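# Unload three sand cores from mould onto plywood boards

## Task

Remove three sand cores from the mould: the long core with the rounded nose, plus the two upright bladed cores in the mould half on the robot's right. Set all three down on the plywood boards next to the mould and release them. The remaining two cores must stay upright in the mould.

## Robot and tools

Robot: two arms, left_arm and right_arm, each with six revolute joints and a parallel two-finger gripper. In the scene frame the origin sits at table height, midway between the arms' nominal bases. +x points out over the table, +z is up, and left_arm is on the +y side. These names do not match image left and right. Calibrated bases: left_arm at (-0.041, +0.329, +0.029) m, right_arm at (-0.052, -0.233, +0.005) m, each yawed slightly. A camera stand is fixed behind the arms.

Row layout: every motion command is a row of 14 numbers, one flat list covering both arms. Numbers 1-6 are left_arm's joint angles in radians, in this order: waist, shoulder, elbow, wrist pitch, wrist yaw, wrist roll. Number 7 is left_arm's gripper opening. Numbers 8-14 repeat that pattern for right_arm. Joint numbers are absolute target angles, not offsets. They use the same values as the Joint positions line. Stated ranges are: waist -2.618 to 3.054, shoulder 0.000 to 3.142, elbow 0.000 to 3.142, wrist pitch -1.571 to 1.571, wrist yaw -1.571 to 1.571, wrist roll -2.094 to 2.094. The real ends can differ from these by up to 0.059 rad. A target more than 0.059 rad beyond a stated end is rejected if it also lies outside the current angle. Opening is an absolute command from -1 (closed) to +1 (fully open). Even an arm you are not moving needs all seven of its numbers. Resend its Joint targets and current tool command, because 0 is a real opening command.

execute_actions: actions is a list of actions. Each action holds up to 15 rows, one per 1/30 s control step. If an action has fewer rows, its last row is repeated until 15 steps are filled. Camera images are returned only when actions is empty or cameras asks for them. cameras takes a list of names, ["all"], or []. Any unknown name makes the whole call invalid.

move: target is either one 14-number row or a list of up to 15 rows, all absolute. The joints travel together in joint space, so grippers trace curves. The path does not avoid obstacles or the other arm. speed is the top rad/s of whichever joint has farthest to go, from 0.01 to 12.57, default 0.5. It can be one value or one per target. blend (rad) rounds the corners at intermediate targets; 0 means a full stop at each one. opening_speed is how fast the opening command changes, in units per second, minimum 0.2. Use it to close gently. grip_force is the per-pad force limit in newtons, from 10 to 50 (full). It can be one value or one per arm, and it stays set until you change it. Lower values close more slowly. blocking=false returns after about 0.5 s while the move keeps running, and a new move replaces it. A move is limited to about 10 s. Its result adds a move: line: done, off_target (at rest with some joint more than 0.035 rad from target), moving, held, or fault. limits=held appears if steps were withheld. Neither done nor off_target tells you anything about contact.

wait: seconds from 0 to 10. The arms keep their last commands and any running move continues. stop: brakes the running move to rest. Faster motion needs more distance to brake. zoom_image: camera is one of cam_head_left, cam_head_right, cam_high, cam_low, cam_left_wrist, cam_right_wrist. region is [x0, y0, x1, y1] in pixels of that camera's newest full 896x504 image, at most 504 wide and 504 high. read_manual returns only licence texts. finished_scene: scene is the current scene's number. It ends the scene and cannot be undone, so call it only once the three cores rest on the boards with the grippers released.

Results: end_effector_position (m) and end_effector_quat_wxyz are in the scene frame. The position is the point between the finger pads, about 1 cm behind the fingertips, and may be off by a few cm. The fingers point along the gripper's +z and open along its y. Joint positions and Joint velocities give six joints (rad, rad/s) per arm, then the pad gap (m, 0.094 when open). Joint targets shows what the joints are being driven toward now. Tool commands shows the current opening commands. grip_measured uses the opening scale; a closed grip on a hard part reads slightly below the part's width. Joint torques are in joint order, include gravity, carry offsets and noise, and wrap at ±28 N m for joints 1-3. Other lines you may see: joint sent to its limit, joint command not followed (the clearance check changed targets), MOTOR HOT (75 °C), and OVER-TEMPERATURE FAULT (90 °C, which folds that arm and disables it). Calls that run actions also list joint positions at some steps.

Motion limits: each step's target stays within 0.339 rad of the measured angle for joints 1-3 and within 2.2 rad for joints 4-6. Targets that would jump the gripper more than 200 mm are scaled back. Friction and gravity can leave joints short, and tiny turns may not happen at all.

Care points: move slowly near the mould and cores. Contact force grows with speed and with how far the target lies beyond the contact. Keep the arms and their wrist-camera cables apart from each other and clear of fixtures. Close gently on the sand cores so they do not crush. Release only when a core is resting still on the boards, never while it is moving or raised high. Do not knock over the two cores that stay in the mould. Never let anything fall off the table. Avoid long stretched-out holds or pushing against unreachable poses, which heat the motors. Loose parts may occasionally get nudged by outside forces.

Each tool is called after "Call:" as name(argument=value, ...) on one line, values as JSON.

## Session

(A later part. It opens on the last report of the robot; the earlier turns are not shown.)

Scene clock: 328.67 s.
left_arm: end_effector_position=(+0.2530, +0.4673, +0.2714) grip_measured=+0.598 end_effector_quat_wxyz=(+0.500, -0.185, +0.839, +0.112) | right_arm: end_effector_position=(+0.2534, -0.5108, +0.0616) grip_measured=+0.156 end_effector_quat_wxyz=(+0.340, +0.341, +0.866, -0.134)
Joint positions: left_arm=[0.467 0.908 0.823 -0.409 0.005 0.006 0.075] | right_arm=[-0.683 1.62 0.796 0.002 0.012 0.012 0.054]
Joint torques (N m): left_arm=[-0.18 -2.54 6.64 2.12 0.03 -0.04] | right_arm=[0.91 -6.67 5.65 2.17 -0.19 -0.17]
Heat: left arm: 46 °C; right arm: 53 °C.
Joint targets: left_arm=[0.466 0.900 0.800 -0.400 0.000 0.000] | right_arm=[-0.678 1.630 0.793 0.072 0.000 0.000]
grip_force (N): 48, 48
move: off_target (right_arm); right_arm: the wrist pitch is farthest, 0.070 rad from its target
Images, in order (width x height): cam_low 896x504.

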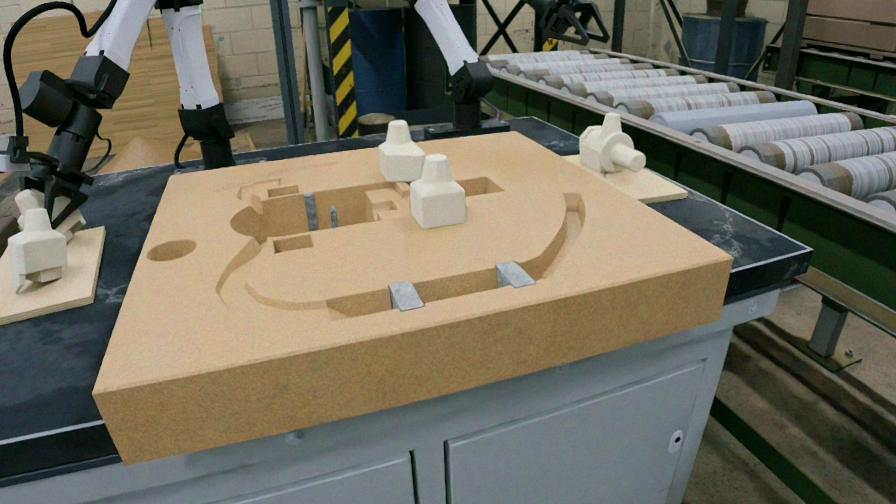

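Call:
move(target=[0.466, 0.9, 0.8, -0.4, 0.0, 0.0, 0.6, -0.679, 1.628, 0.795, 0.025, 0.0, 0.0, 0.4], speed=0.08, opening_speed=0.2, cameras=["cam_low", "cam_right_wrist"])

Call:
zoom_image(camera="cam_low", region=[0, 150, 110, 260])

Scene clock: 334.50 s.
left_arm: end_effector_position=(+0.2530, +0.4673, +0.2714) grip_measured=+0.598 end_effector_quat_wxyz=(+0.500, -0.185, +0.839, +0.112) | right_arm: end_effector_position=(+0.2534, -0.5108, +0.0616) grip_measured=+0.398 end_effector_quat_wxyz=(+0.340, +0.341, +0.866, -0.134)
Joint positions: left_arm=[0.467 0.908 0.823 -0.409 0.005 0.006 0.075] | right_arm=[-0.683 1.62 0.796 0.002 0.012 0.012 0.066]
Joint torques (N m): left_arm=[-0.13 -2.55 6.64 2.13 0.03 -0.03] | right_arm=[0.66 -6.91 6 1.72 -0.15 -0.23]
Heat: left arm: 46 °C; right arm: 52 °C.
Joint targets: left_arm=[0.466 0.900 0.800 -0.400 0.000 0.000] | right_arm=[-0.679 1.628 0.795 0.025 0.000 0.000]
grip_force (N): 48, 48
move: done
Images, in order (width x height): cam_low 896x504, cam_right_wrist 896x504.

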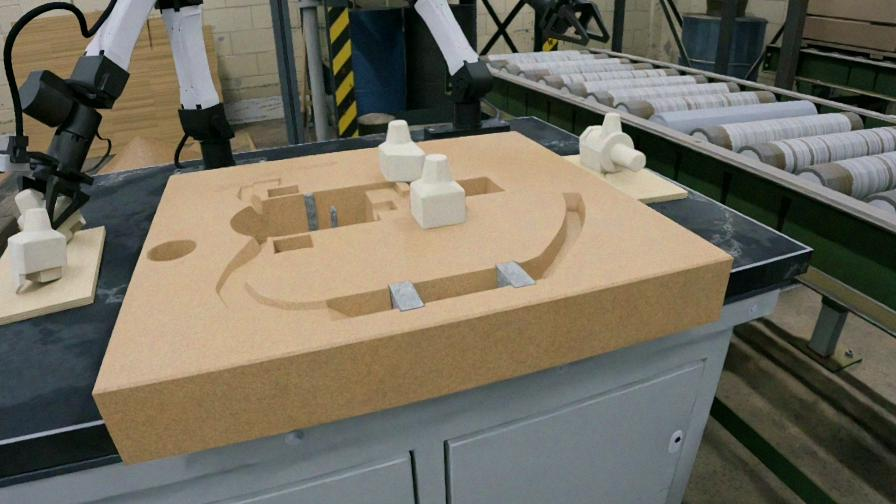

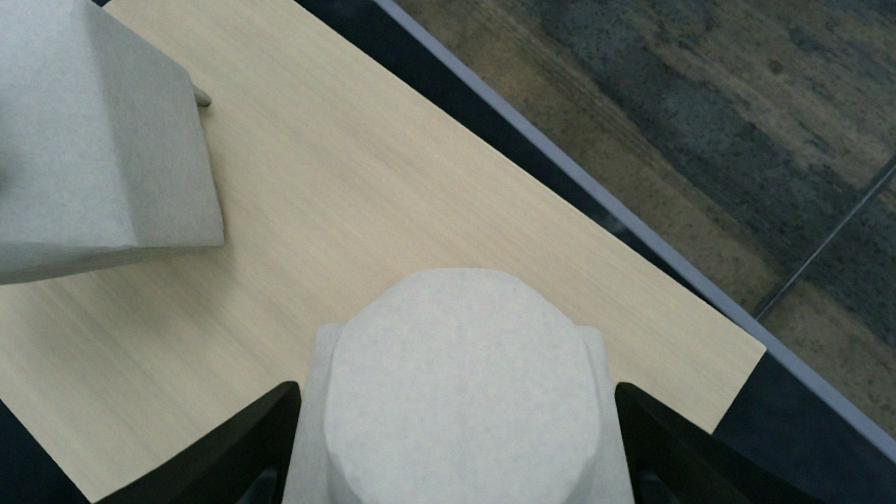

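Scaled by 4.582 from the camera's 896x504 image, which has a finer 1280x720 frame.

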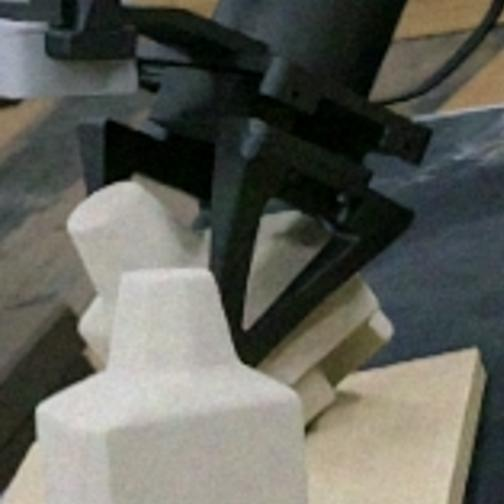

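Call:
move(target=[[0.466, 0.9, 0.8, -0.4, 0.0, 0.0, 0.6, -0.68, 1.575, 0.795, 0.01, 0.0, 0.0, 0.8], [0.466, 0.9, 0.8, -0.4, 0.0, 0.0, 0.6, -0.68, 1.21, 0.78, -0.33, 0.0, 0.0, 0.8], [0.466, 0.8, 0.75, -0.35, 0.0, 0.0, 0.6, -0.60, 0.95, 0.75, -0.3, 0.0, 0.0, 0.8]], speed=[0.1, 0.25, 0.4], blend=[0.01, 0.05, 0], opening_speed=0.6, cameras=["all"])

Call:
zoom_image(camera="cam_low", region=[0, 150, 130, 310])

Scene clock: 347.97 s.
left_arm: end_effector_position=(+0.2421, +0.4621, +0.2882) grip_measured=+0.598 end_effector_quat_wxyz=(+0.541, -0.179, +0.813, +0.122) | right_arm: end_effector_position=(+0.2137, -0.4400, +0.2250) grip_measured=+0.798 end_effector_quat_wxyz=(+0.479, +0.285, +0.814, -0.165)
Joint positions: left_arm=[0.467 0.806 0.77 -0.36 0.005 0.006 0.075] | right_arm=[-0.606 0.956 0.761 -0.314 0.012 0.012 0.084]
Joint torques (N m): left_arm=[-0.17 -1.65 6.86 2.25 0.05 -0.04] | right_arm=[0.83 -3.02 6.05 1.92 -0.12 -0.19]
Motor temperatures (°C): left_arm=[23 40 41 46 22 22 25] | right_arm=[25 50 38 44 21 24 23]
Heat: left arm: 46 °C; right arm: 50 °C.
Joint targets: left_arm=[0.466 0.800 0.750 -0.350 0.000 0.000] | right_arm=[-0.600 0.950 0.750 -0.300 0.000 0.000]
grip_force (N): 48, 48
move: done

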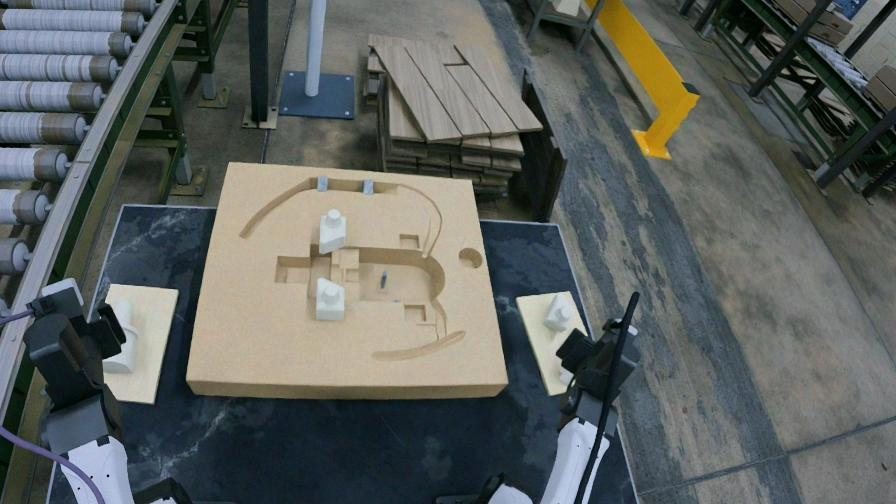

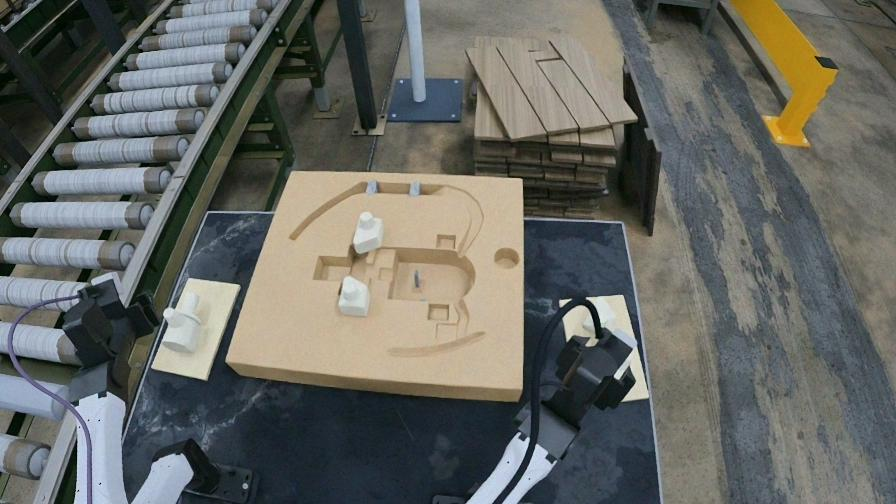

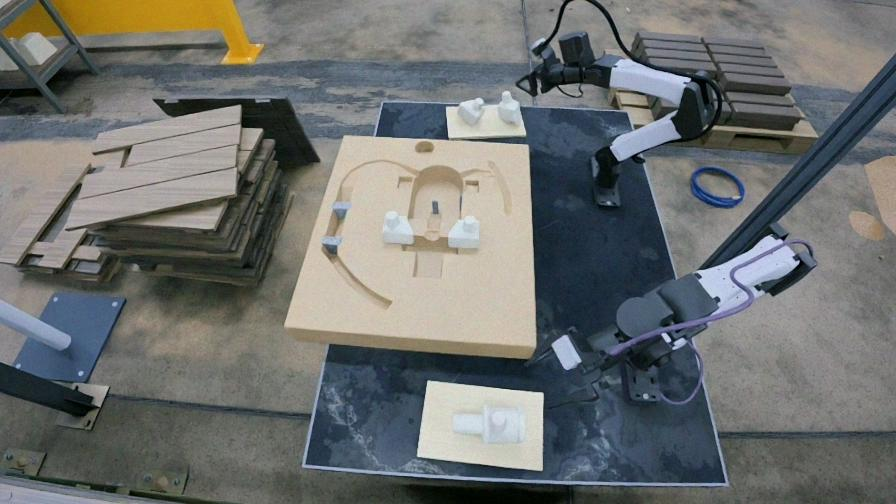

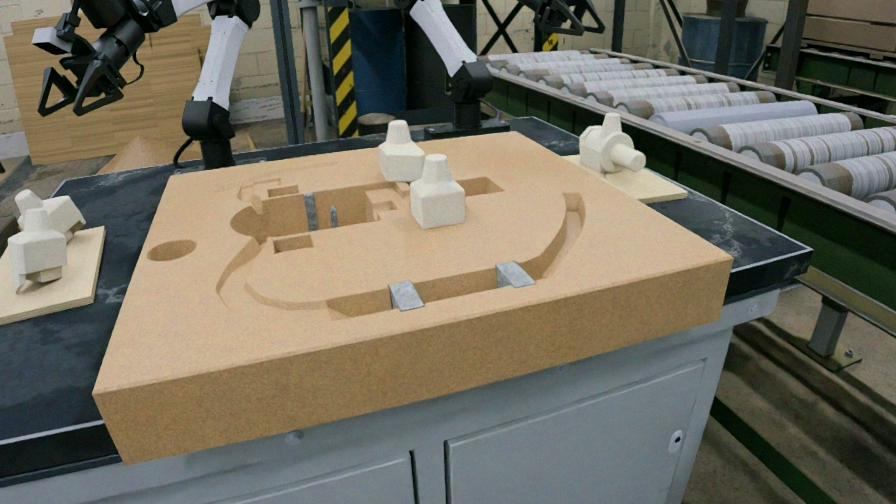

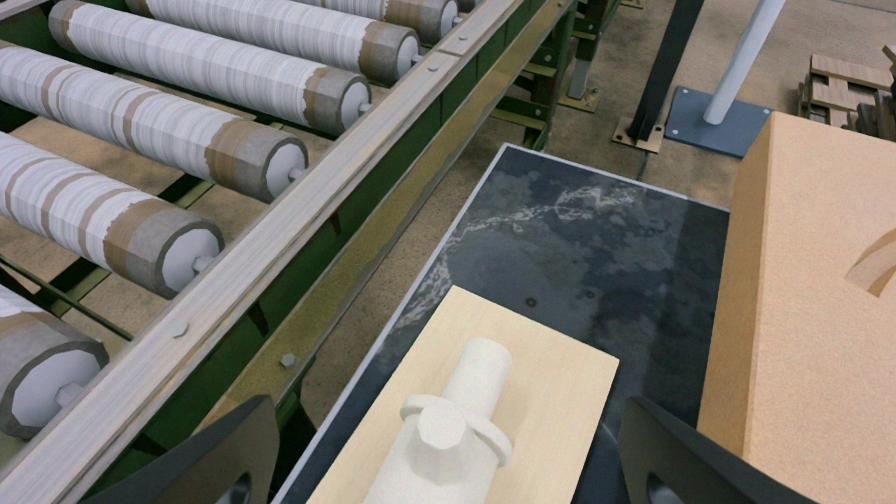

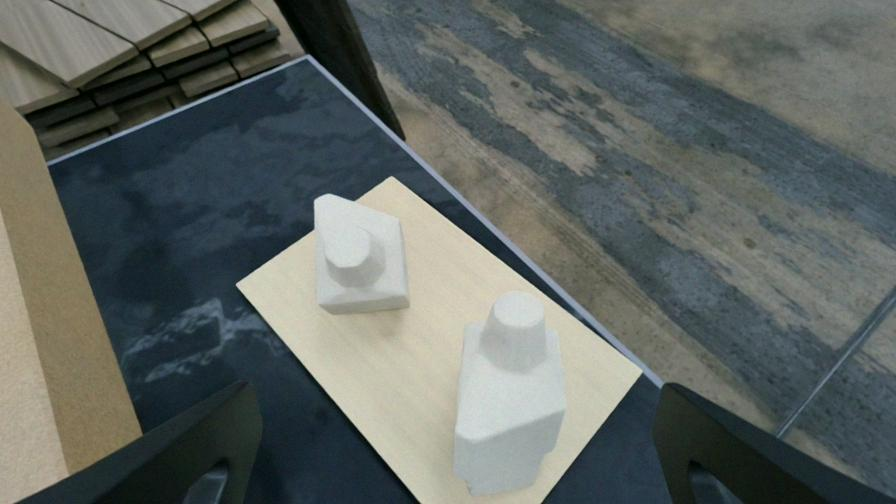

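Scaled by 3.150 from the camera's 896x504 image, which has a finer 1280x720 frame.

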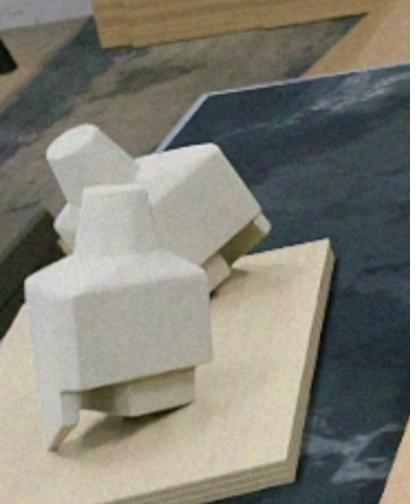

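Call:
finished_scene(scene=2)

The scene is finished: the task was done.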